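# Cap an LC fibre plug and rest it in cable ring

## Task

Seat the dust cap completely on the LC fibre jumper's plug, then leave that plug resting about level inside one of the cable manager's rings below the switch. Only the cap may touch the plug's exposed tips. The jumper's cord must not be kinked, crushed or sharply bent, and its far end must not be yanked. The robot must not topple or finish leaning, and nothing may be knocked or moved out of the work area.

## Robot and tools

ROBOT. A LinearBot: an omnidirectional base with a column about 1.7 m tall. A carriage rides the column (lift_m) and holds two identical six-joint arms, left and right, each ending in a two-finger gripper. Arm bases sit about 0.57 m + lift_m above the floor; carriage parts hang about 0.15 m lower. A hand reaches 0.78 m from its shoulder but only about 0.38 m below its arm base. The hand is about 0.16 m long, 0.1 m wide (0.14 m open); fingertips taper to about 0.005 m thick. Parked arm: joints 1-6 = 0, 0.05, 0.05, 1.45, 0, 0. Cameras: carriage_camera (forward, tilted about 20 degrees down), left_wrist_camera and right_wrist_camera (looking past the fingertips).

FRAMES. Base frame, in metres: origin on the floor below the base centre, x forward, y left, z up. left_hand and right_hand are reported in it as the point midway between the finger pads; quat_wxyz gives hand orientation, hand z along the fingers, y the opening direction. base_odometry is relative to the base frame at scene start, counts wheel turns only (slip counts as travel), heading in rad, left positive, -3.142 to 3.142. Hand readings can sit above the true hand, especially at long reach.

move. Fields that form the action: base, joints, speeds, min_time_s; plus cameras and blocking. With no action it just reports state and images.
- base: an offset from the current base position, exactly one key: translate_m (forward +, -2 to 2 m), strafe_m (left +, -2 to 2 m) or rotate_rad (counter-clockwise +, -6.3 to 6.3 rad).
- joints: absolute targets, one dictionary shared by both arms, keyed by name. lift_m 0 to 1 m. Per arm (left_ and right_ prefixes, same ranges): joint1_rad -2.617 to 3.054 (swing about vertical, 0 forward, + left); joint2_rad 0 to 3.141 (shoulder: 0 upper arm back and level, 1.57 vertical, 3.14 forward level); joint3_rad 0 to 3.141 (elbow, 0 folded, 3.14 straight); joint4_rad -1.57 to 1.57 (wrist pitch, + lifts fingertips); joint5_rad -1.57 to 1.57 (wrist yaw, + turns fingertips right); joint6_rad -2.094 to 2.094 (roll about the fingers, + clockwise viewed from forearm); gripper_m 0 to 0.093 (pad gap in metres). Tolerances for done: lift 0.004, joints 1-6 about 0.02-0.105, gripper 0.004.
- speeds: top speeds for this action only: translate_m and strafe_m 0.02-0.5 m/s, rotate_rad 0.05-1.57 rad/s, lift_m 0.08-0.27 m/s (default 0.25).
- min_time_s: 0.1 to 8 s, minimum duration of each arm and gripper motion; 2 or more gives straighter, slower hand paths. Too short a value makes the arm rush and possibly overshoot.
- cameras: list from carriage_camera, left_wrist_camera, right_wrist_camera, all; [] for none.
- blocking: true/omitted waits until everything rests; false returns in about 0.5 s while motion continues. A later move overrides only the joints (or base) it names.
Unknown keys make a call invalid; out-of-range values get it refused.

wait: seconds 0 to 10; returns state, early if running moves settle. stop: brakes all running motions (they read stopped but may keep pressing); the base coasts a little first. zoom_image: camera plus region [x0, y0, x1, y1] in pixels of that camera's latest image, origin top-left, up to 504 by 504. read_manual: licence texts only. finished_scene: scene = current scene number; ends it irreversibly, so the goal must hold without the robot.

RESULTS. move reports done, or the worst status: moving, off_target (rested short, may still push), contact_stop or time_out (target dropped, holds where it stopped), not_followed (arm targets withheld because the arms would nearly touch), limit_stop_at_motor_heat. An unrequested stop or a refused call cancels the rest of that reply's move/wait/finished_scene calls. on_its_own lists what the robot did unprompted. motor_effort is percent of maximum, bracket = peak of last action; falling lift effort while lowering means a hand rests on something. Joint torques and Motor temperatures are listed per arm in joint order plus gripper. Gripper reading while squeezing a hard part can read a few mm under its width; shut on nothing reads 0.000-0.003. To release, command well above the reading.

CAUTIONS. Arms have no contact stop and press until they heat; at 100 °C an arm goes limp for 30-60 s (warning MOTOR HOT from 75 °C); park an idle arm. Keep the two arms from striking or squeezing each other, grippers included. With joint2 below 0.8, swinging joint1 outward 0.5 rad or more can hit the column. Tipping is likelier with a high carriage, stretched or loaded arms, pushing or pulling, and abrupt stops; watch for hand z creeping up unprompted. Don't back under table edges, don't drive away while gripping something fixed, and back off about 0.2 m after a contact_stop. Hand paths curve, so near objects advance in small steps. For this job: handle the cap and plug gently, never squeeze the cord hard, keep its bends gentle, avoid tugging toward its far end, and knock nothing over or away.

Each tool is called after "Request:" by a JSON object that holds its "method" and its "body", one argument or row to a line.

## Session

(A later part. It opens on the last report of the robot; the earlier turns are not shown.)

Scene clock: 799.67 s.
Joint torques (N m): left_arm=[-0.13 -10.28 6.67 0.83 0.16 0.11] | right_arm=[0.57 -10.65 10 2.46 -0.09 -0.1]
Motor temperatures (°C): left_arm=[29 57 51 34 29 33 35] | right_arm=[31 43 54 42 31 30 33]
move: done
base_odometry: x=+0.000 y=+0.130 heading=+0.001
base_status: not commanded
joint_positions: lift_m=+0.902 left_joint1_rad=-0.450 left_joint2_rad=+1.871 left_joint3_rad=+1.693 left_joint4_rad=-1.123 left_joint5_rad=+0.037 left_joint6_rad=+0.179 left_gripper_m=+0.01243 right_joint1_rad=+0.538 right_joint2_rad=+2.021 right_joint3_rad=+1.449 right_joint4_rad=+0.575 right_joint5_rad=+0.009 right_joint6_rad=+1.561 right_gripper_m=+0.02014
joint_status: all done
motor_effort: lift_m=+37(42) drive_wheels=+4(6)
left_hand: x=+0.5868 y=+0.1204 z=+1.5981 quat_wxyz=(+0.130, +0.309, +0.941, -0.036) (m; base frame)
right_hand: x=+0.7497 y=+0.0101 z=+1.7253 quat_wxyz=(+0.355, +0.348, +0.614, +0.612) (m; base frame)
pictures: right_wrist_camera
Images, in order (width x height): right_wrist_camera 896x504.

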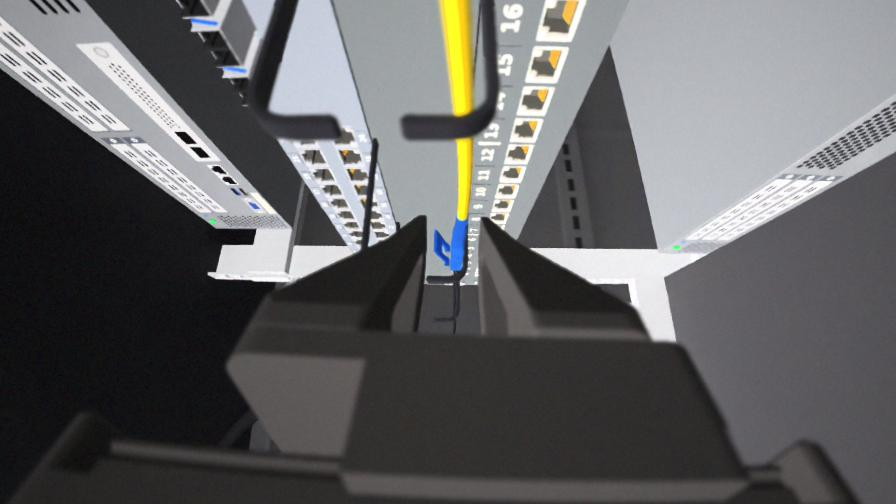

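Request:
{"method": "move", "body": {
  "joints": {"lift_m": 0.9035, "right_gripper_m": 0.0135},
  "speeds": {"lift_m": 0.08},
  "min_time_s": 1.5,
  "cameras": ["right_wrist_camera"]
}}

Request:
{"method": "zoom_image", "body": {
  "camera": "right_wrist_camera",
  "region": [390, 190, 510, 300]
}}

Scene clock: 814.00 s.
Joint torques (N m): left_arm=[-0.13 -10.22 6.67 0.83 0.16 0.11] | right_arm=[0.57 -10.78 9.96 2.48 -0.09 -0.1]
Motor temperatures (°C): left_arm=[29 58 51 34 29 33 35] | right_arm=[31 45 55 43 31 30 33]
move: done
base_odometry: x=+0.000 y=+0.130 heading=+0.001
base_status: not commanded
joint_positions: lift_m=+0.903 left_joint1_rad=-0.450 left_joint2_rad=+1.871 left_joint3_rad=+1.693 left_joint4_rad=-1.124 left_joint5_rad=+0.037 left_joint6_rad=+0.179 left_gripper_m=+0.01243 right_joint1_rad=+0.538 right_joint2_rad=+2.022 right_joint3_rad=+1.449 right_joint4_rad=+0.573 right_joint5_rad=+0.009 right_joint6_rad=+1.561 right_gripper_m=+0.01364
joint_status: all done
motor_effort: lift_m=+37(41) drive_wheels=+5(8)
left_hand: x=+0.5867 y=+0.1204 z=+1.5997 quat_wxyz=(+0.130, +0.309, +0.941, -0.036) (m; base frame)
right_hand: x=+0.7499 y=+0.0102 z=+1.7260 quat_wxyz=(+0.355, +0.349, +0.615, +0.611) (m; base frame)
pictures: right_wrist_camera
Images, in order (width x height): right_wrist_camera 896x504.

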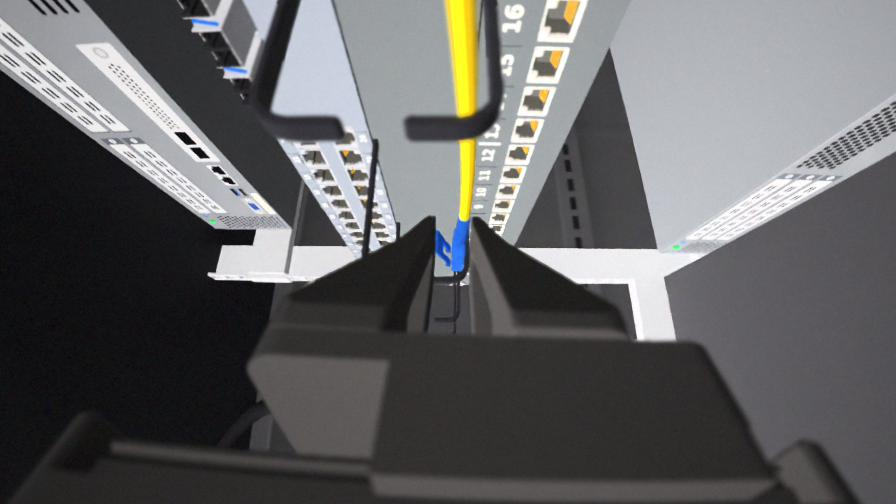

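Scaled by 4.200 from the camera's 896x504 image, which has a finer 1280x720 frame.

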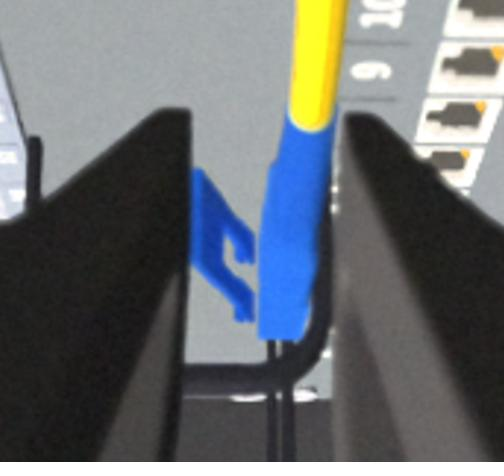

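Request:
{"method": "move", "body": {
  "joints": {"right_gripper_m": 0.0105},
  "min_time_s": 1.5,
  "cameras": ["right_wrist_camera"]
}}

Request:
{"method": "zoom_image", "body": {
  "camera": "right_wrist_camera",
  "region": [390, 190, 510, 300]
}}

Scene clock: 818.40 s.
Joint torques (N m): left_arm=[-0.09 -10.21 6.68 0.84 0.17 0.12] | right_arm=[0.58 -10.77 9.96 2.48 -0.1 -0.1]
Motor temperatures (°C): left_arm=[29 58 51 34 29 33 35] | right_arm=[31 45 55 44 31 30 33]
move: done
base_odometry: x=+0.000 y=+0.130 heading=+0.001
base_status: not commanded
joint_positions: lift_m=+0.903 left_joint1_rad=-0.450 left_joint2_rad=+1.871 left_joint3_rad=+1.693 left_joint4_rad=-1.124 left_joint5_rad=+0.037 left_joint6_rad=+0.179 left_gripper_m=+0.01243 right_joint1_rad=+0.538 right_joint2_rad=+2.022 right_joint3_rad=+1.449 right_joint4_rad=+0.573 right_joint5_rad=+0.009 right_joint6_rad=+1.561 right_gripper_m=+0.01064
joint_status: all done
motor_effort: lift_m=+37(37) drive_wheels=+2(7)
left_hand: x=+0.5867 y=+0.1204 z=+1.5997 quat_wxyz=(+0.130, +0.309, +0.941, -0.036) (m; base frame)
right_hand: x=+0.7499 y=+0.0102 z=+1.7260 quat_wxyz=(+0.355, +0.349, +0.615, +0.611) (m; base frame)
pictures: right_wrist_camera
Images, in order (width x height): right_wrist_camera 896x504.

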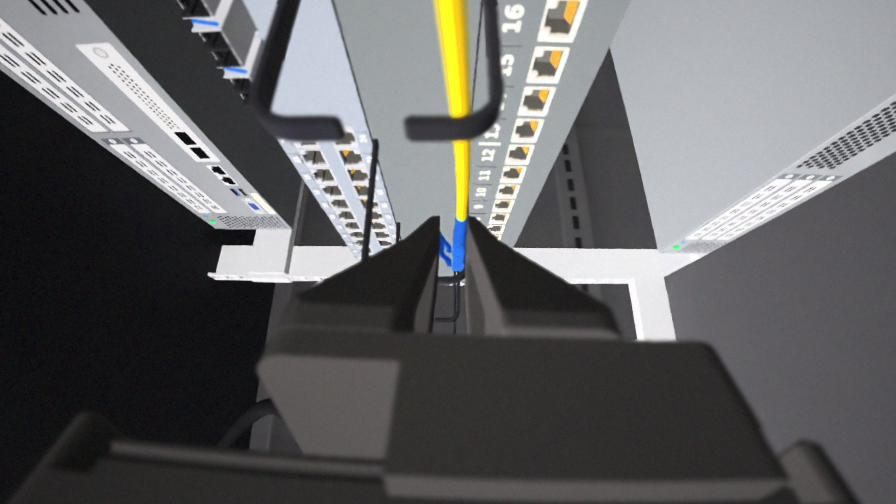

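Scaled by 4.200 from the camera's 896x504 image, which has a finer 1280x720 frame.

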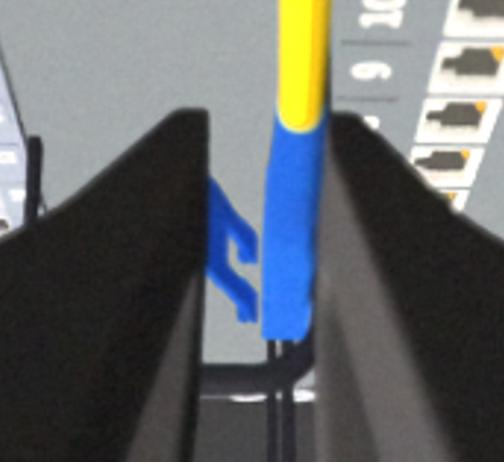

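Request:
{"method": "move", "body": {
  "joints": {"lift_m": 0.9, "right_gripper_m": 0.0085},
  "speeds": {"lift_m": 0.08},
  "min_time_s": 1.5,
  "cameras": ["right_wrist_camera"]
}}

Request:
{"method": "zoom_image", "body": {
  "camera": "right_wrist_camera",
  "region": [390, 190, 510, 300]
}}

Scene clock: 827.73 s.
Joint torques (N m): left_arm=[-0.13 -10.21 6.79 0.85 0.16 0.11] | right_arm=[0.58 -10.82 9.7 2.48 -0.09 -0.1]
Motor temperatures (°C): left_arm=[29 59 51 34 29 33 35] | right_arm=[31 47 55 44 31 30 33]
move: done
base_odometry: x=+0.000 y=+0.130 heading=+0.001
base_status: not commanded
joint_positions: lift_m=+0.900 left_joint1_rad=-0.450 left_joint2_rad=+1.871 left_joint3_rad=+1.691 left_joint4_rad=-1.124 left_joint5_rad=+0.037 left_joint6_rad=+0.179 left_gripper_m=+0.01243 right_joint1_rad=+0.538 right_joint2_rad=+2.023 right_joint3_rad=+1.453 right_joint4_rad=+0.573 right_joint5_rad=+0.009 right_joint6_rad=+1.561 right_gripper_m=+0.00865
joint_status: all done
motor_effort: lift_m=+34(35) drive_wheels=+2(9)
left_hand: x=+0.5863 y=+0.1206 z=+1.5959 quat_wxyz=(+0.129, +0.309, +0.942, -0.036) (m; base frame)
right_hand: x=+0.7502 y=+0.0103 z=+1.7241 quat_wxyz=(+0.355, +0.348, +0.614, +0.612) (m; base frame)
pictures: right_wrist_camera
Images, in order (width x height): right_wrist_camera 896x504.

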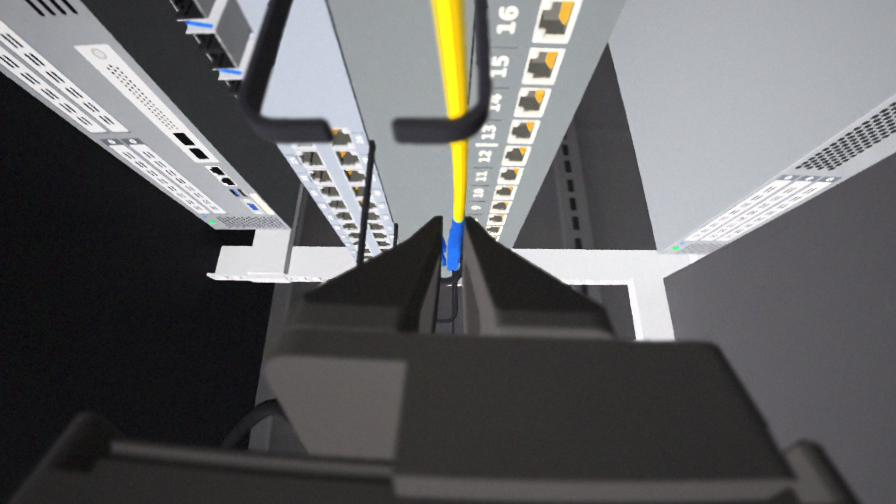

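Scaled by 4.200 from the camera's 896x504 image, which has a finer 1280x720 frame.

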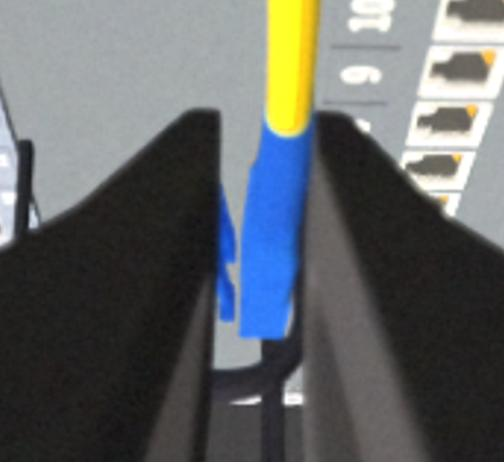

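Request:
{"method": "move", "body": {
  "joints": {"right_gripper_m": 0.006},
  "min_time_s": 1.5,
  "cameras": ["right_wrist_camera", "carriage_camera"]
}}

Request:
{"method": "zoom_image", "body": {
  "camera": "right_wrist_camera",
  "region": [390, 190, 510, 300]
}}

Request:
{"method": "zoom_image", "body": {
  "camera": "carriage_camera",
  "region": [400, 180, 480, 250]
}}

Scene clock: 835.27 s.
Joint torques (N m): left_arm=[-0.14 -10.21 6.79 0.85 0.16 0.12] | right_arm=[0.54 -10.85 9.72 2.47 -0.09 -0.1]
Motor temperatures (°C): left_arm=[29 59 52 34 29 33 35] | right_arm=[31 47 54 45 31 30 33]
move: done
base_odometry: x=+0.000 y=+0.130 heading=+0.001
base_status: not commanded
joint_positions: lift_m=+0.900 left_joint1_rad=-0.450 left_joint2_rad=+1.871 left_joint3_rad=+1.691 left_joint4_rad=-1.124 left_joint5_rad=+0.037 left_joint6_rad=+0.179 left_gripper_m=+0.01243 right_joint1_rad=+0.538 right_joint2_rad=+2.023 right_joint3_rad=+1.453 right_joint4_rad=+0.573 right_joint5_rad=+0.009 right_joint6_rad=+1.561 right_gripper_m=+0.00615
joint_status: all done
motor_effort: lift_m=+34(34) drive_wheels=+6(8)
left_hand: x=+0.5863 y=+0.1206 z=+1.5959 quat_wxyz=(+0.129, +0.309, +0.942, -0.036) (m; base frame)
right_hand: x=+0.7502 y=+0.0103 z=+1.7241 quat_wxyz=(+0.355, +0.348, +0.614, +0.612) (m; base frame)
pictures: carriage_camera, right_wrist_camera
Images, in order (width x height): carriage_camera 896x504, right_wrist_camera 896x504.

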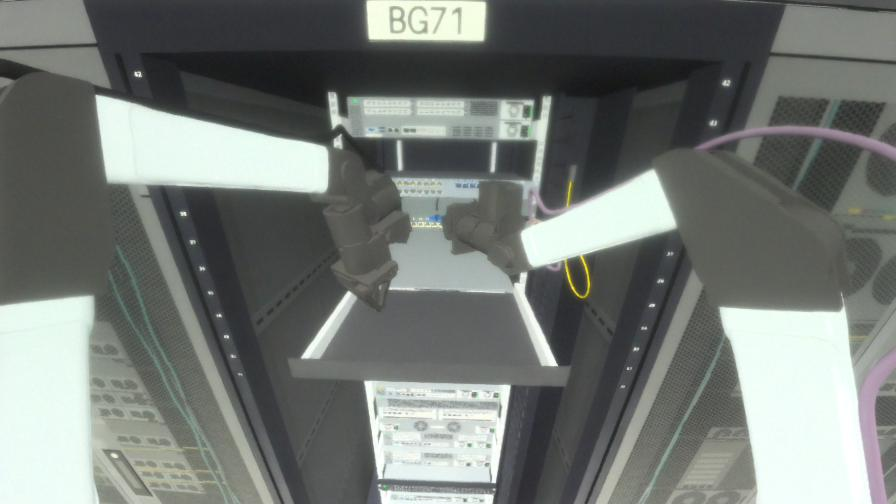

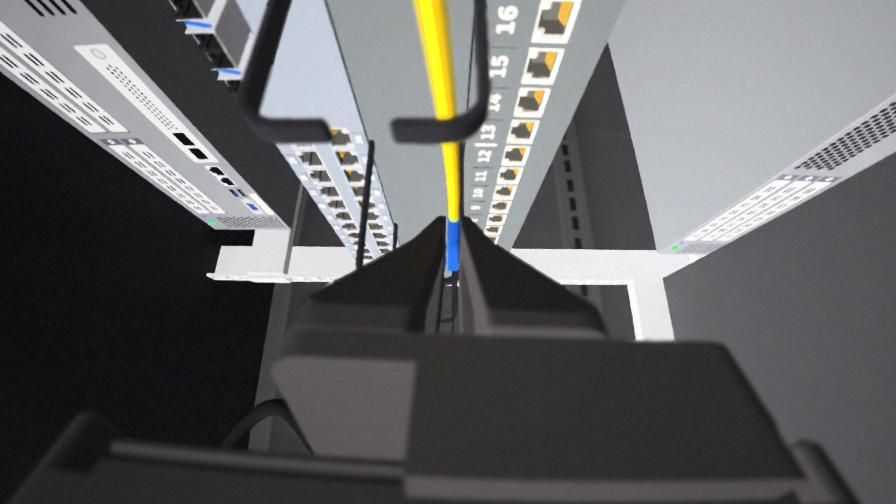

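Scaled by 4.200 from the camera's 896x504 image, which has a finer 1280x720 frame.

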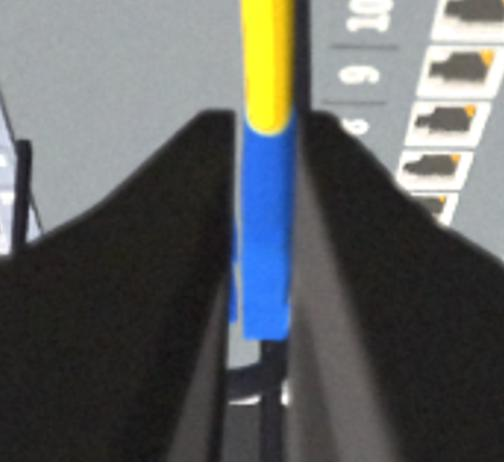

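Scaled by 6.300 from the camera's 896x504 image, which has a finer 1280x720 frame.

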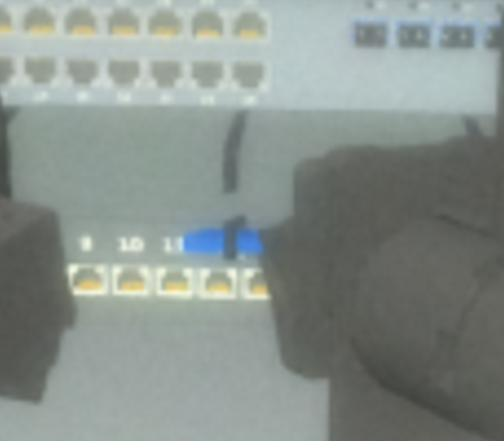

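Request:
{"method": "move", "body": {
  "joints": {"right_gripper_m": 0.003},
  "min_time_s": 1.5,
  "cameras": ["right_wrist_camera"]
}}

Request:
{"method": "zoom_image", "body": {
  "camera": "right_wrist_camera",
  "region": [390, 190, 510, 300]
}}

Scene clock: 842.03 s.
Joint torques (N m): left_arm=[-0.09 -10.21 6.8 0.84 0.16 0.11] | right_arm=[0.55 -10.84 9.7 2.48 -0.09 -0.11]
Motor temperatures (°C): left_arm=[29 59 52 34 29 33 35] | right_arm=[31 47 54 45 31 30 33]
move: done
base_odometry: x=+0.000 y=+0.130 heading=+0.001
base_status: not commanded
joint_positions: lift_m=+0.900 left_joint1_rad=-0.450 left_joint2_rad=+1.871 left_joint3_rad=+1.691 left_joint4_rad=-1.124 left_joint5_rad=+0.037 left_joint6_rad=+0.179 left_gripper_m=+0.01243 right_joint1_rad=+0.538 right_joint2_rad=+2.023 right_joint3_rad=+1.453 right_joint4_rad=+0.573 right_joint5_rad=+0.009 right_joint6_rad=+1.561 right_gripper_m=+0.00382
joint_status: all done
motor_effort: lift_m=+34(34) drive_wheels=+3(8)
left_hand: x=+0.5863 y=+0.1206 z=+1.5959 quat_wxyz=(+0.129, +0.309, +0.942, -0.036) (m; base frame)
right_hand: x=+0.7502 y=+0.0103 z=+1.7241 quat_wxyz=(+0.355, +0.348, +0.614, +0.612) (m; base frame)
pictures: right_wrist_camera
Images, in order (width x height): right_wrist_camera 896x504.

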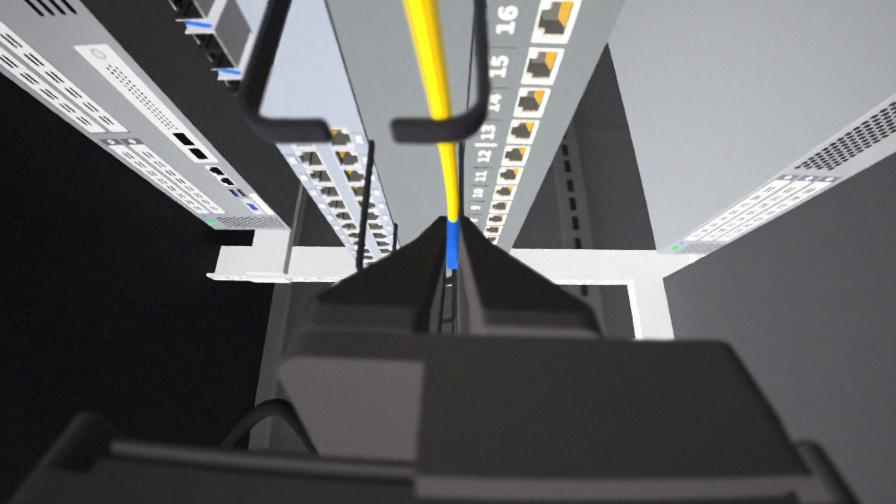

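Scaled by 4.200 from the camera's 896x504 image, which has a finer 1280x720 frame.

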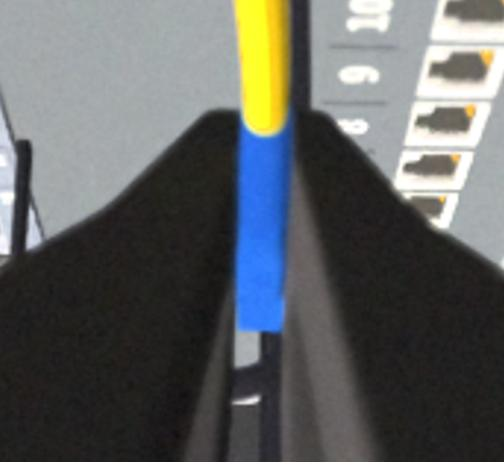

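Request:
{"method": "move", "body": {
  "joints": {"right_gripper_m": 0.036},
  "min_time_s": 2.5,
  "cameras": ["right_wrist_camera"]
}}

Request:
{"method": "zoom_image", "body": {
  "camera": "right_wrist_camera",
  "region": [390, 190, 510, 300]
}}

Scene clock: 899.77 s.
Joint torques (N m): left_arm=[-0.12 -10.21 6.82 0.84 0.15 0.11] | right_arm=[0.57 -10.84 9.69 2.48 -0.1 -0.11]
Motor temperatures (°C): left_arm=[29 60 53 34 29 33 36] | right_arm=[31 49 53 47 31 30 34]
move: done
base_odometry: x=+0.000 y=+0.130 heading=+0.001
base_status: not commanded
joint_positions: lift_m=+0.900 left_joint1_rad=-0.450 left_joint2_rad=+1.871 left_joint3_rad=+1.691 left_joint4_rad=-1.124 left_joint5_rad=+0.037 left_joint6_rad=+0.179 left_gripper_m=+0.01243 right_joint1_rad=+0.538 right_joint2_rad=+2.023 right_joint3_rad=+1.453 right_joint4_rad=+0.573 right_joint5_rad=+0.009 right_joint6_rad=+1.561 right_gripper_m=+0.03589
joint_status: all done
motor_effort: lift_m=+34(34) drive_wheels=+4(9)
left_hand: x=+0.5863 y=+0.1206 z=+1.5959 quat_wxyz=(+0.129, +0.309, +0.942, -0.036) (m; base frame)
right_hand: x=+0.7502 y=+0.0103 z=+1.7241 quat_wxyz=(+0.355, +0.349, +0.614, +0.613) (m; base frame)
pictures: right_wrist_camera
Images, in order (width x height): right_wrist_camera 896x504.

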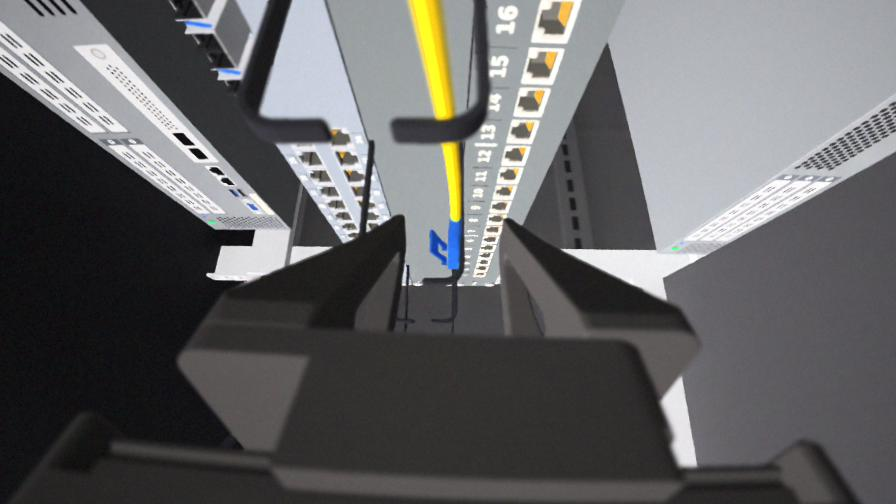

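Scaled by 4.200 from the camera's 896x504 image, which has a finer 1280x720 frame.

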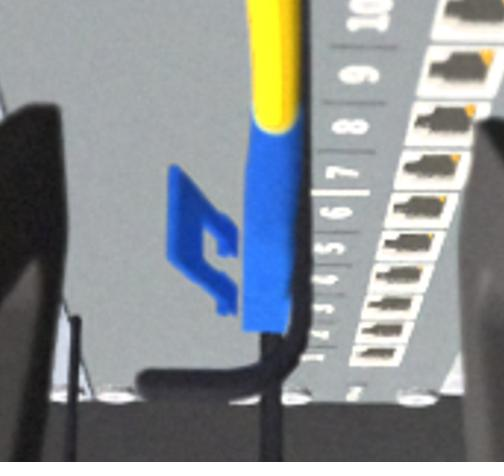

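Request:
{"method": "move", "body": {
  "joints": {"right_joint1_rad": 0.533, "right_joint2_rad": 1.905, "right_joint3_rad": 1.307, "right_joint4_rad": 0.592, "left_joint2_rad": 1.2, "left_joint3_rad": 1.1, "left_joint4_rad": -1.1},
  "min_time_s": 2,
  "cameras": []
}}

Request:
{"method": "move", "body": {
  "joints": {"right_joint1_rad": 0.53, "right_joint2_rad": 1.3, "right_joint3_rad": 0.85, "right_joint4_rad": 0.5},
  "min_time_s": 2,
  "cameras": ["carriage_camera", "left_wrist_camera"]
}}

Scene clock: 907.63 s.
Joint torques (N m): left_arm=[-0.1 -4.64 6.08 1.18 0.16 0.11] | right_arm=[-0.55 -14.38 6.35 2.65 -0.09 -0.1]
Motor temperatures (°C): left_arm=[29 60 53 34 29 33 36] | right_arm=[31 49 53 48 31 30 34]
move: done
base_odometry: x=+0.000 y=+0.130 heading=+0.001
base_status: not commanded
joint_positions: lift_m=+0.900 left_joint1_rad=-0.450 left_joint2_rad=+1.218 left_joint3_rad=+1.116 left_joint4_rad=-1.114 left_joint5_rad=+0.037 left_joint6_rad=+0.179 left_gripper_m=+0.01243 right_joint1_rad=+0.538 right_joint2_rad=+1.935 right_joint3_rad=+1.323 right_joint4_rad=+0.592 right_joint5_rad=+0.009 right_joint6_rad=+1.561 right_gripper_m=+0.03589
joint_status: all done
motor_effort: lift_m=+34(34) drive_wheels=+5(8)
left_hand: x=+0.4508 y=+0.1861 z=+1.6177 quat_wxyz=(+0.172, +0.308, +0.935, -0.042) (m; base frame)
right_hand: x=+0.7287 y=-0.0024 z=+1.7177 quat_wxyz=(+0.351, +0.352, +0.621, +0.605) (m; base frame)
pictures: none
No camera images: "cameras" was empty.

Scene clock: 909.93 s.
Joint torques (N m): left_arm=[-0.09 -4.68 6.06 1.16 0.16 0.11] | right_arm=[-0.59 -7.3 6.56 2.41 -0.09 -0.11]
Motor temperatures (°C): left_arm=[29 59 52 34 29 33 36] | right_arm=[31 49 53 48 31 30 34]
move: done
base_odometry: x=+0.000 y=+0.130 heading=+0.001
base_status: not commanded
joint_positions: lift_m=+0.900 left_joint1_rad=-0.450 left_joint2_rad=+1.218 left_joint3_rad=+1.116 left_joint4_rad=-1.112 left_joint5_rad=+0.037 left_joint6_rad=+0.179 left_gripper_m=+0.01243 right_joint1_rad=+0.536 right_joint2_rad=+1.317 right_joint3_rad=+0.866 right_joint4_rad=+0.518 right_joint5_rad=+0.008 right_joint6_rad=+1.561 right_gripper_m=+0.03589
joint_status: all done
motor_effort: lift_m=+34(34) drive_wheels=+7(8)
left_hand: x=+0.4513 y=+0.1858 z=+1.6179 quat_wxyz=(+0.174, +0.308, +0.935, -0.042) (m; base frame)
right_hand: x=+0.6011 y=-0.0797 z=+1.7872 quat_wxyz=(+0.367, +0.338, +0.594, +0.632) (m; base frame)
pictures: carriage_camera, left_wrist_camera
Images, in order (width x height): carriage_camera 896x504, left_wrist_camera 896x504.

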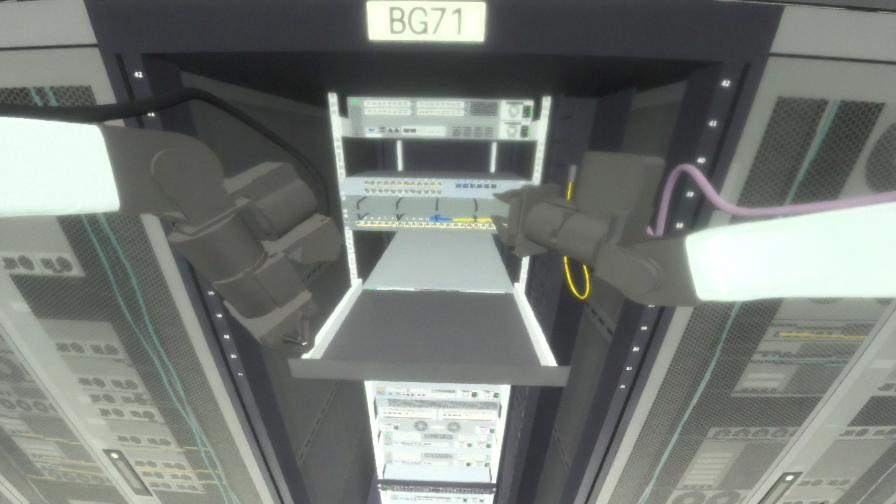

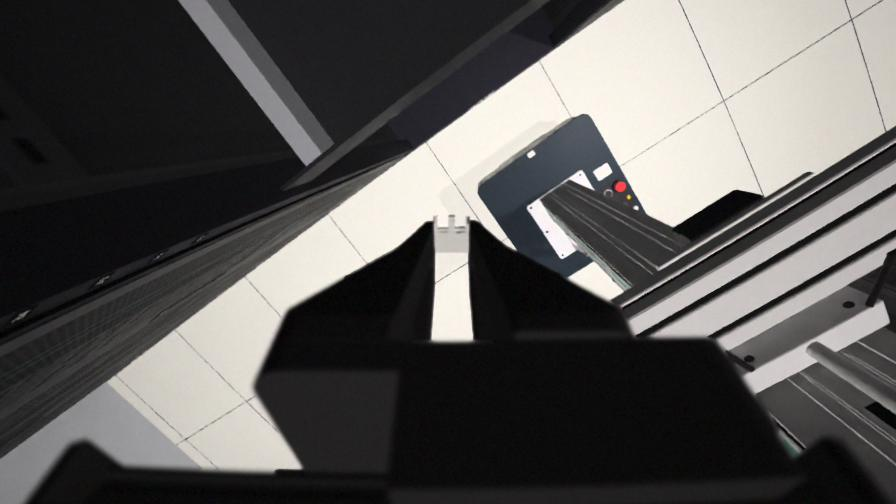

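Request:
{"method": "zoom_image", "body": {
  "camera": "left_wrist_camera",
  "region": [420, 200, 484, 264]
}}

Request:
{"method": "move", "body": {
  "base": {"translate_m": 0.1},
  "joints": {"lift_m": 0.97, "right_joint1_rad": 0.53, "right_joint2_rad": 1.2, "right_joint3_rad": 0.75},
  "speeds": {"translate_m": 0.08},
  "min_time_s": 1,
  "cameras": ["carriage_camera", "right_wrist_camera"]
}}

Scaled by 7.875 from the camera's 896x504 image, which has a finer 1280x720 frame.

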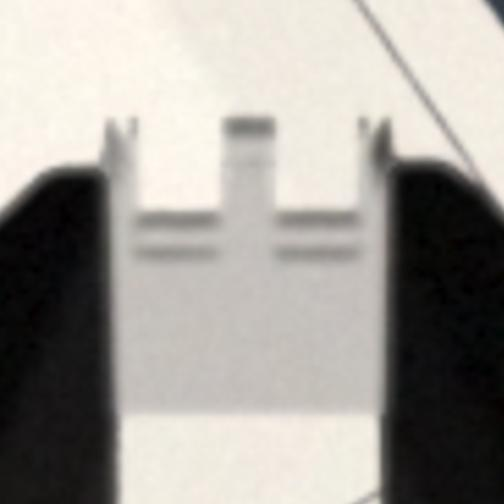

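Scene clock: 916.67 s.
Joint torques (N m): left_arm=[-0.12 -4 6.74 1.1 0.16 0.11] | right_arm=[-0.57 -6.11 6.52 2.46 -0.09 -0.11]
Motor temperatures (°C): left_arm=[29 56 52 34 29 33 36] | right_arm=[31 48 52 48 31 30 34]
move: done
base_odometry: x=+0.100 y=+0.130 heading=+0.001
base_status: done
joint_positions: lift_m=+0.970 left_joint1_rad=-0.450 left_joint2_rad=+1.210 left_joint3_rad=+1.108 left_joint4_rad=-1.105 left_joint5_rad=+0.037 left_joint6_rad=+0.180 left_gripper_m=+0.01243 right_joint1_rad=+0.535 right_joint2_rad=+1.214 right_joint3_rad=+0.767 right_joint4_rad=+0.513 right_joint5_rad=+0.007 right_joint6_rad=+1.562 right_gripper_m=+0.03589
joint_status: all done
motor_effort: lift_m=+34(44) drive_wheels=+5(11)
left_hand: x=+0.4511 y=+0.1860 z=+1.6878 quat_wxyz=(+0.177, +0.308, +0.934, -0.042) (m; base frame)
right_hand: x=+0.5790 y=-0.0927 z=+1.8494 quat_wxyz=(+0.366, +0.338, +0.594, +0.632) (m; base frame)
pictures: carriage_camera, right_wrist_camera
Images, in order (width x height): carriage_camera 896x504, right_wrist_camera 896x504.

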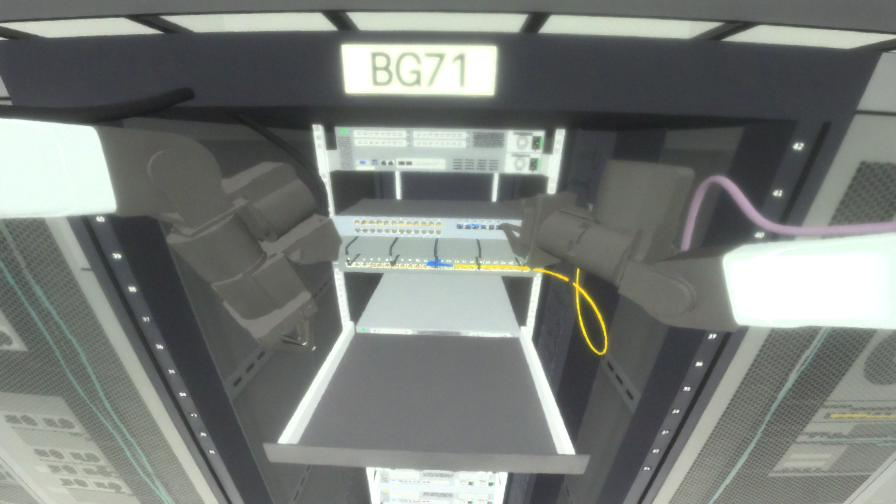

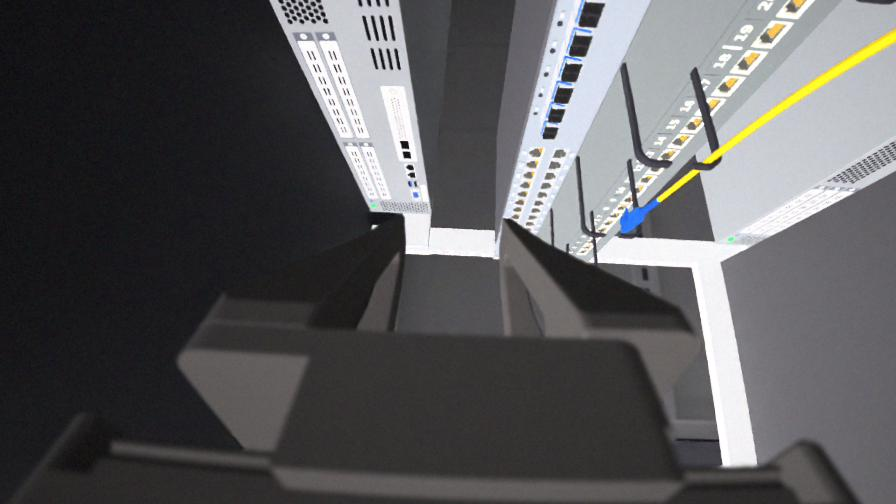

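Request:
{"method": "move", "body": {
  "joints": {"right_joint1_rad": 0.35, "right_joint2_rad": 0.6, "right_joint3_rad": 0.5, "right_joint4_rad": 0.3},
  "min_time_s": 1.5,
  "cameras": []
}}

Request:
{"method": "move", "body": {
  "base": {"translate_m": -0.03},
  "joints": {"lift_m": 0.9},
  "speeds": {"translate_m": 0.06},
  "cameras": []
}}

Request:
{"method": "move", "body": {
  "base": {"strafe_m": -0.13},
  "speeds": {"strafe_m": 0.08},
  "cameras": ["carriage_camera", "right_wrist_camera"]
}}

Scene clock: 1021.43 s.
Joint torques (N m): left_arm=[-0.1 -4.01 6.74 1.1 0.16 0.11] | right_arm=[-5.87 -0.76 6.63 2.35 1.52 -0.32]
Motor temperatures (°C): left_arm=[29 46 51 35 29 33 36] | right_arm=[31 41 48 48 31 30 33]
move: off_target
base_odometry: x=+0.100 y=+0.130 heading=+0.001
base_status: not commanded
joint_positions: lift_m=+0.970 left_joint1_rad=-0.450 left_joint2_rad=+1.210 left_joint3_rad=+1.108 left_joint4_rad=-1.105 left_joint5_rad=+0.037 left_joint6_rad=+0.180 left_gripper_m=+0.01243 right_joint1_rad=+0.408 right_joint2_rad=+0.608 right_joint3_rad=+0.515 right_joint4_rad=+0.314 right_joint5_rad=-0.143 right_joint6_rad=+1.580 right_gripper_m=+0.03589
joint_status: right_joint1_rad off_target (ended at +0.408, target +0.350); the others done
motor_effort: lift_m=+34(35) drive_wheels=+0(5)
left_hand: x=+0.4511 y=+0.1860 z=+1.6878 quat_wxyz=(+0.177, +0.308, +0.934, -0.042) (m; base frame)
right_hand: x=+0.4744 y=-0.1680 z=+1.8794 quat_wxyz=(+0.387, +0.298, +0.550, +0.677) (m; base frame)
pictures: none
No camera images: "cameras" was empty.

Scene clock: 1022.53 s.
Joint torques (N m): left_arm=[-0.1 -3.96 6.74 1.09 0.15 0.11] | right_arm=[-0.55 0.36 6.78 2.32 0.08 -0.12]
move: done
base_odometry: x=+0.070 y=+0.130 heading=+0.001
base_status: done
joint_positions: lift_m=+0.900 left_joint1_rad=-0.450 left_joint2_rad=+1.209 left_joint3_rad=+1.108 left_joint4_rad=-1.104 left_joint5_rad=+0.037 left_joint6_rad=+0.180 left_gripper_m=+0.01243 right_joint1_rad=+0.355 right_joint2_rad=+0.597 right_joint3_rad=+0.513 right_joint4_rad=+0.315 right_joint5_rad=-0.011 right_joint6_rad=+1.563 right_gripper_m=+0.03589
joint_status: all done
on_its_own: right_joint1_rad moved -0.053 to your old target +0.350
motor_effort: lift_m=+35(36) drive_wheels=+1(8)
left_hand: x=+0.4512 y=+0.1857 z=+1.6180 quat_wxyz=(+0.178, +0.308, +0.934, -0.043) (m; base frame)
right_hand: x=+0.4885 y=-0.2036 z=+1.8119 quat_wxyz=(+0.447, +0.349, +0.513, +0.644) (m; base frame)
pictures: none
No camera images: "cameras" was empty.

Scene clock: 1024.77 s.
Joint torques (N m): left_arm=[-0.08 -3.93 6.75 1.09 0.14 0.11] | right_arm=[-5.74 3.86 6.72 2.35 2.29 -0.75]
move: done
base_odometry: x=+0.070 y=+0.000 heading=+0.001
base_status: done
joint_positions: lift_m=+0.900 left_joint1_rad=-0.450 left_joint2_rad=+1.209 left_joint3_rad=+1.108 left_joint4_rad=-1.104 left_joint5_rad=+0.037 left_joint6_rad=+0.180 left_gripper_m=+0.01243 right_joint1_rad=+0.406 right_joint2_rad=+0.563 right_joint3_rad=+0.513 right_joint4_rad=+0.310 right_joint5_rad=-0.213 right_joint6_rad=+1.617 right_gripper_m=+0.03589
joint_status: not commanded
motor_effort: lift_m=+35(35) drive_wheels=+3(11)
left_hand: x=+0.4512 y=+0.1857 z=+1.6180 quat_wxyz=(+0.178, +0.308, +0.934, -0.043) (m; base frame)
right_hand: x=+0.4581 y=-0.1623 z=+1.8187 quat_wxyz=(+0.363, +0.276, +0.546, +0.703) (m; base frame)
pictures: carriage_camera, right_wrist_camera
Images, in order (width x height): carriage_camera 896x504, right_wrist_camera 896x504.

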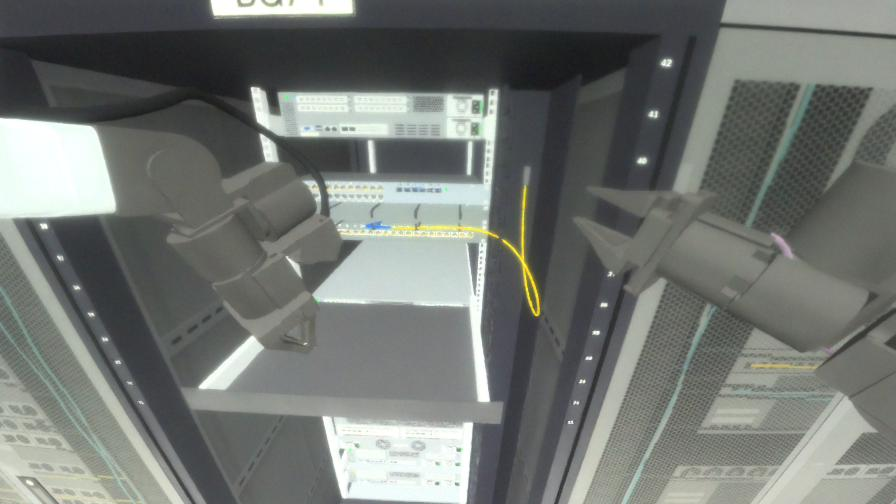

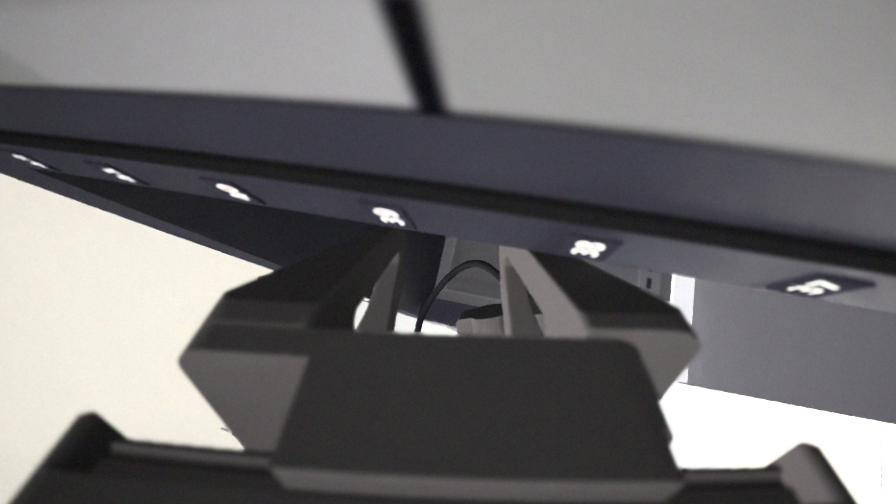

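Request:
{"method": "move", "body": {
  "joints": {"right_joint1_rad": 0.6, "right_joint2_rad": 0.56, "right_joint3_rad": 0.5, "right_joint4_rad": 0.3, "right_joint5_rad": -0.15, "right_joint6_rad": 1.6},
  "min_time_s": 2,
  "cameras": ["carriage_camera", "right_wrist_camera"]
}}

Scene clock: 1039.63 s.
Joint torques (N m): left_arm=[-0.06 -3.9 6.74 1.09 0.16 0.11] | right_arm=[0.58 -0.2 6.75 2.31 -0.11 -0.23]
move: done
base_odometry: x=+0.070 y=+0.000 heading=+0.001
base_status: not commanded
joint_positions: lift_m=+0.900 left_joint1_rad=-0.450 left_joint2_rad=+1.209 left_joint3_rad=+1.108 left_joint4_rad=-1.104 left_joint5_rad=+0.037 left_joint6_rad=+0.180 left_gripper_m=+0.01243 right_joint1_rad=+0.594 right_joint2_rad=+0.566 right_joint3_rad=+0.513 right_joint4_rad=+0.314 right_joint5_rad=-0.140 right_joint6_rad=+1.601 right_gripper_m=+0.03589
joint_status: all done
motor_effort: lift_m=+35(35) drive_wheels=+4(7)
left_hand: x=+0.4512 y=+0.1857 z=+1.6180 quat_wxyz=(+0.178, +0.308, +0.934, -0.043) (m; base frame)
right_hand: x=+0.4362 y=-0.1285 z=+1.8195 quat_wxyz=(+0.323, +0.245, +0.559, +0.724) (m; base frame)
pictures: carriage_camera, right_wrist_camera
Images, in order (width x height): carriage_camera 896x504, right_wrist_camera 896x504.

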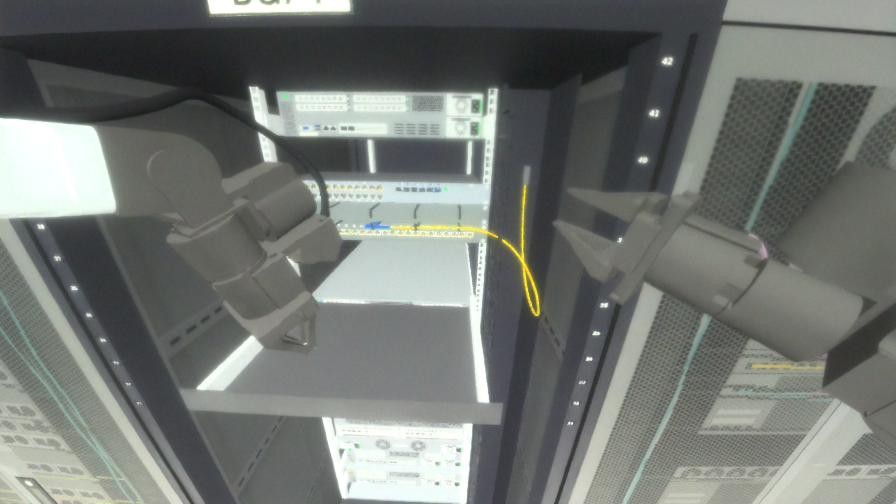

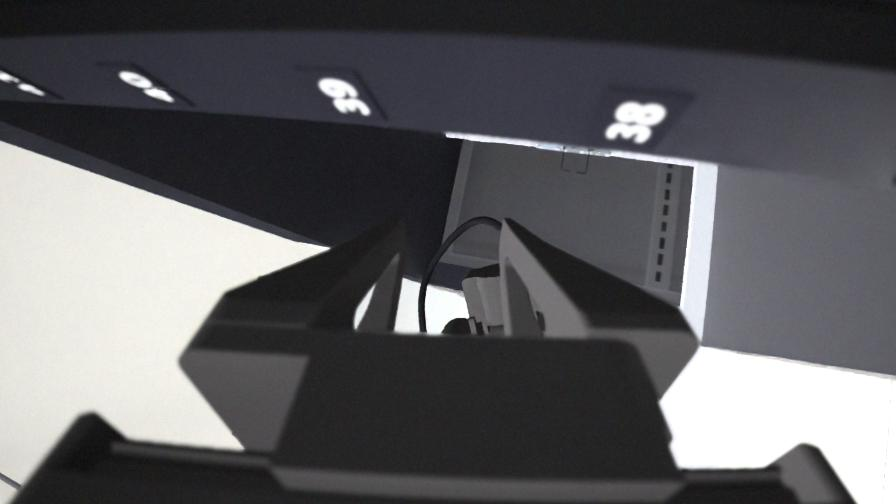

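Request:
{"method": "move", "body": {
  "joints": {"right_joint1_rad": 0.92, "right_joint2_rad": 0.8, "right_joint3_rad": 0.6, "right_joint4_rad": 0.35, "right_joint5_rad": 0.1, "right_joint6_rad": 1.571},
  "min_time_s": 1.5,
  "cameras": []
}}

Request:
{"method": "move", "body": {
  "joints": {"right_joint1_rad": 0.88, "right_joint2_rad": 1.7, "right_joint3_rad": 1.2, "right_joint4_rad": 0.45, "right_joint5_rad": 0.337, "right_joint6_rad": 1.571},
  "min_time_s": 2.5,
  "cameras": ["carriage_camera", "right_wrist_camera"]
}}

Scene clock: 1058.27 s.
Joint torques (N m): left_arm=[-0.06 -3.93 6.76 1.09 0.15 0.11] | right_arm=[0.61 -0.72 10.43 2.57 0.09 -0.33]
move: done
base_odometry: x=+0.070 y=+0.000 heading=+0.001
base_status: not commanded
joint_positions: lift_m=+0.900 left_joint1_rad=-0.450 left_joint2_rad=+1.209 left_joint3_rad=+1.108 left_joint4_rad=-1.104 left_joint5_rad=+0.037 left_joint6_rad=+0.180 left_gripper_m=+0.01243 right_joint1_rad=+0.914 right_joint2_rad=+0.793 right_joint3_rad=+0.573 right_joint4_rad=+0.349 right_joint5_rad=+0.089 right_joint6_rad=+1.581 right_gripper_m=+0.03589
joint_status: all done
motor_effort: lift_m=+35(35) drive_wheels=+7(7)
left_hand: x=+0.4512 y=+0.1857 z=+1.6180 quat_wxyz=(+0.178, +0.308, +0.934, -0.043) (m; base frame)
right_hand: x=+0.4305 y=-0.0533 z=+1.7923 quat_wxyz=(+0.266, +0.247, +0.612, +0.702) (m; base frame)
pictures: none
No camera images: "cameras" was empty.

Scene clock: 1061.07 s.
Joint torques (N m): left_arm=[-0.1 -3.92 6.72 1.09 0.15 0.1] | right_arm=[-0.66 -7.75 10.19 2.58 0.14 -0.32]
move: done
base_odometry: x=+0.070 y=+0.000 heading=+0.001
base_status: not commanded
joint_positions: lift_m=+0.900 left_joint1_rad=-0.450 left_joint2_rad=+1.209 left_joint3_rad=+1.108 left_joint4_rad=-1.104 left_joint5_rad=+0.037 left_joint6_rad=+0.180 left_gripper_m=+0.01243 right_joint1_rad=+0.886 right_joint2_rad=+1.683 right_joint3_rad=+1.174 right_joint4_rad=+0.449 right_joint5_rad=+0.327 right_joint6_rad=+1.580 right_gripper_m=+0.03589
joint_status: all done
motor_effort: lift_m=+35(35) drive_wheels=+3(6)
left_hand: x=+0.4512 y=+0.1857 z=+1.6180 quat_wxyz=(+0.178, +0.308, +0.934, -0.043) (m; base frame)
right_hand: x=+0.5945 y=+0.0691 z=+1.7483 quat_wxyz=(+0.336, +0.349, +0.638, +0.599) (m; base frame)
pictures: carriage_camera, right_wrist_camera
Images, in order (width x height): carriage_camera 896x504, right_wrist_camera 896x504.

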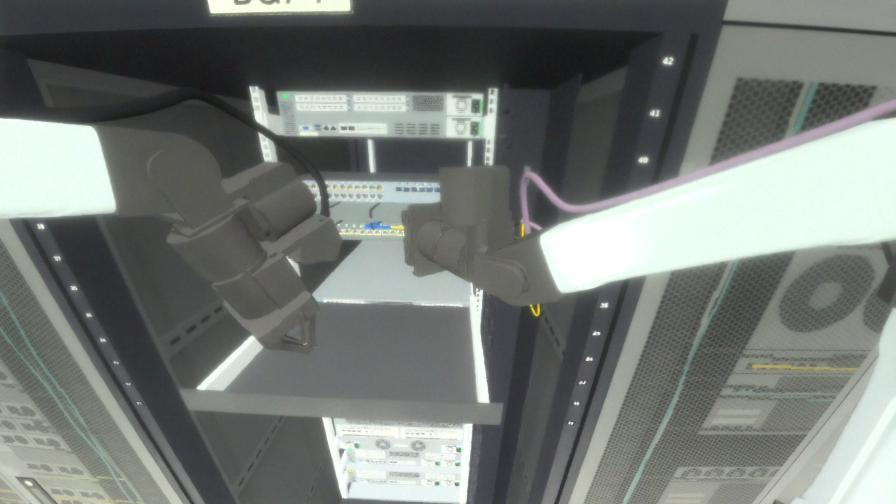

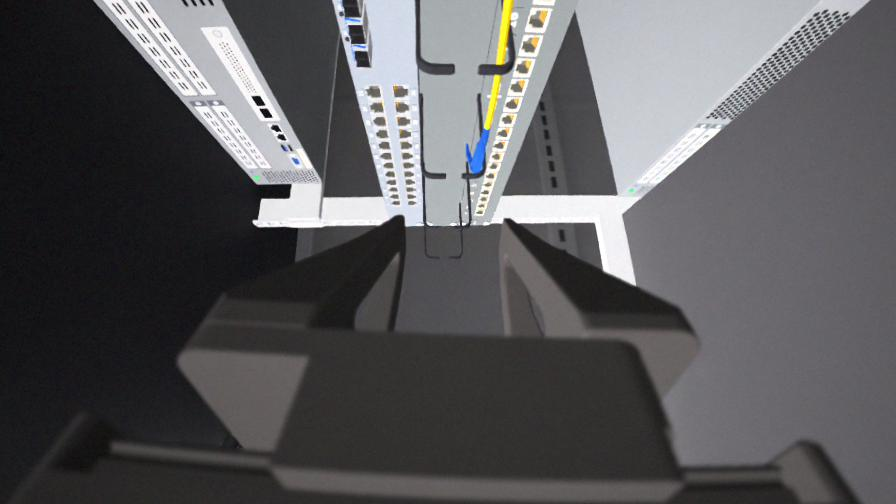

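Request:
{"method": "move", "body": {
  "joints": {"right_joint1_rad": 0.87, "right_joint2_rad": 2.04, "right_joint3_rad": 1.493, "right_joint4_rad": 0.54, "right_joint5_rad": 0.345, "right_joint6_rad": 1.571},
  "min_time_s": 2,
  "cameras": ["right_wrist_camera"]
}}

Request:
{"method": "zoom_image", "body": {
  "camera": "right_wrist_camera",
  "region": [370, 100, 570, 300]
}}

Scene clock: 1068.93 s.
Joint torques (N m): left_arm=[-0.09 -3.9 6.76 1.08 0.15 0.11] | right_arm=[-0.64 -10.47 10.1 2.58 0.11 -0.33]
move: done
base_odometry: x=+0.070 y=+0.000 heading=+0.001
base_status: not commanded
joint_positions: lift_m=+0.900 left_joint1_rad=-0.450 left_joint2_rad=+1.209 left_joint3_rad=+1.108 left_joint4_rad=-1.104 left_joint5_rad=+0.037 left_joint6_rad=+0.180 left_gripper_m=+0.01243 right_joint1_rad=+0.876 right_joint2_rad=+2.019 right_joint3_rad=+1.467 right_joint4_rad=+0.539 right_joint5_rad=+0.335 right_joint6_rad=+1.580 right_gripper_m=+0.03589
joint_status: all done
motor_effort: lift_m=+35(35) drive_wheels=+1(6)
left_hand: x=+0.4512 y=+0.1857 z=+1.6180 quat_wxyz=(+0.178, +0.308, +0.934, -0.043) (m; base frame)
right_hand: x=+0.6514 y=+0.1272 z=+1.7248 quat_wxyz=(+0.344, +0.352, +0.618, +0.612) (m; base frame)
pictures: right_wrist_camera
Images, in order (width x height): right_wrist_camera 896x504.

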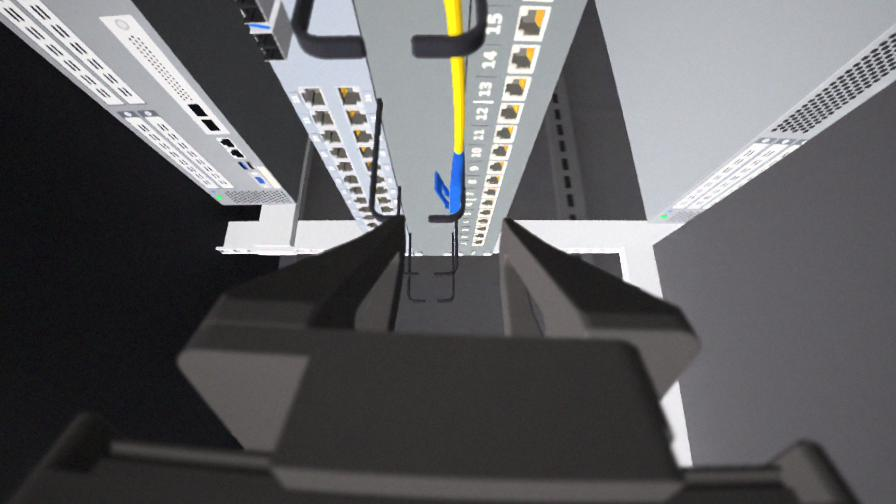

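Scaled by 2.520 from the camera's 896x504 image, which has a finer 1280x720 frame.

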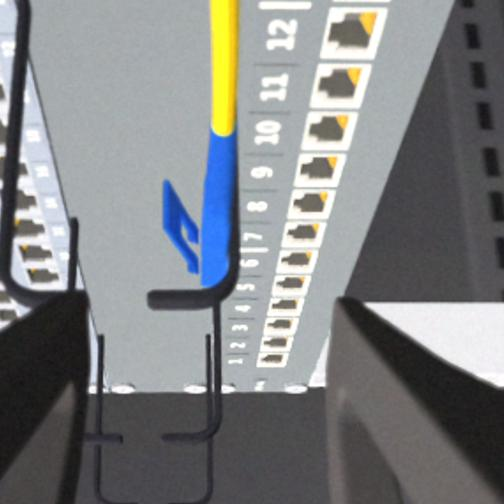

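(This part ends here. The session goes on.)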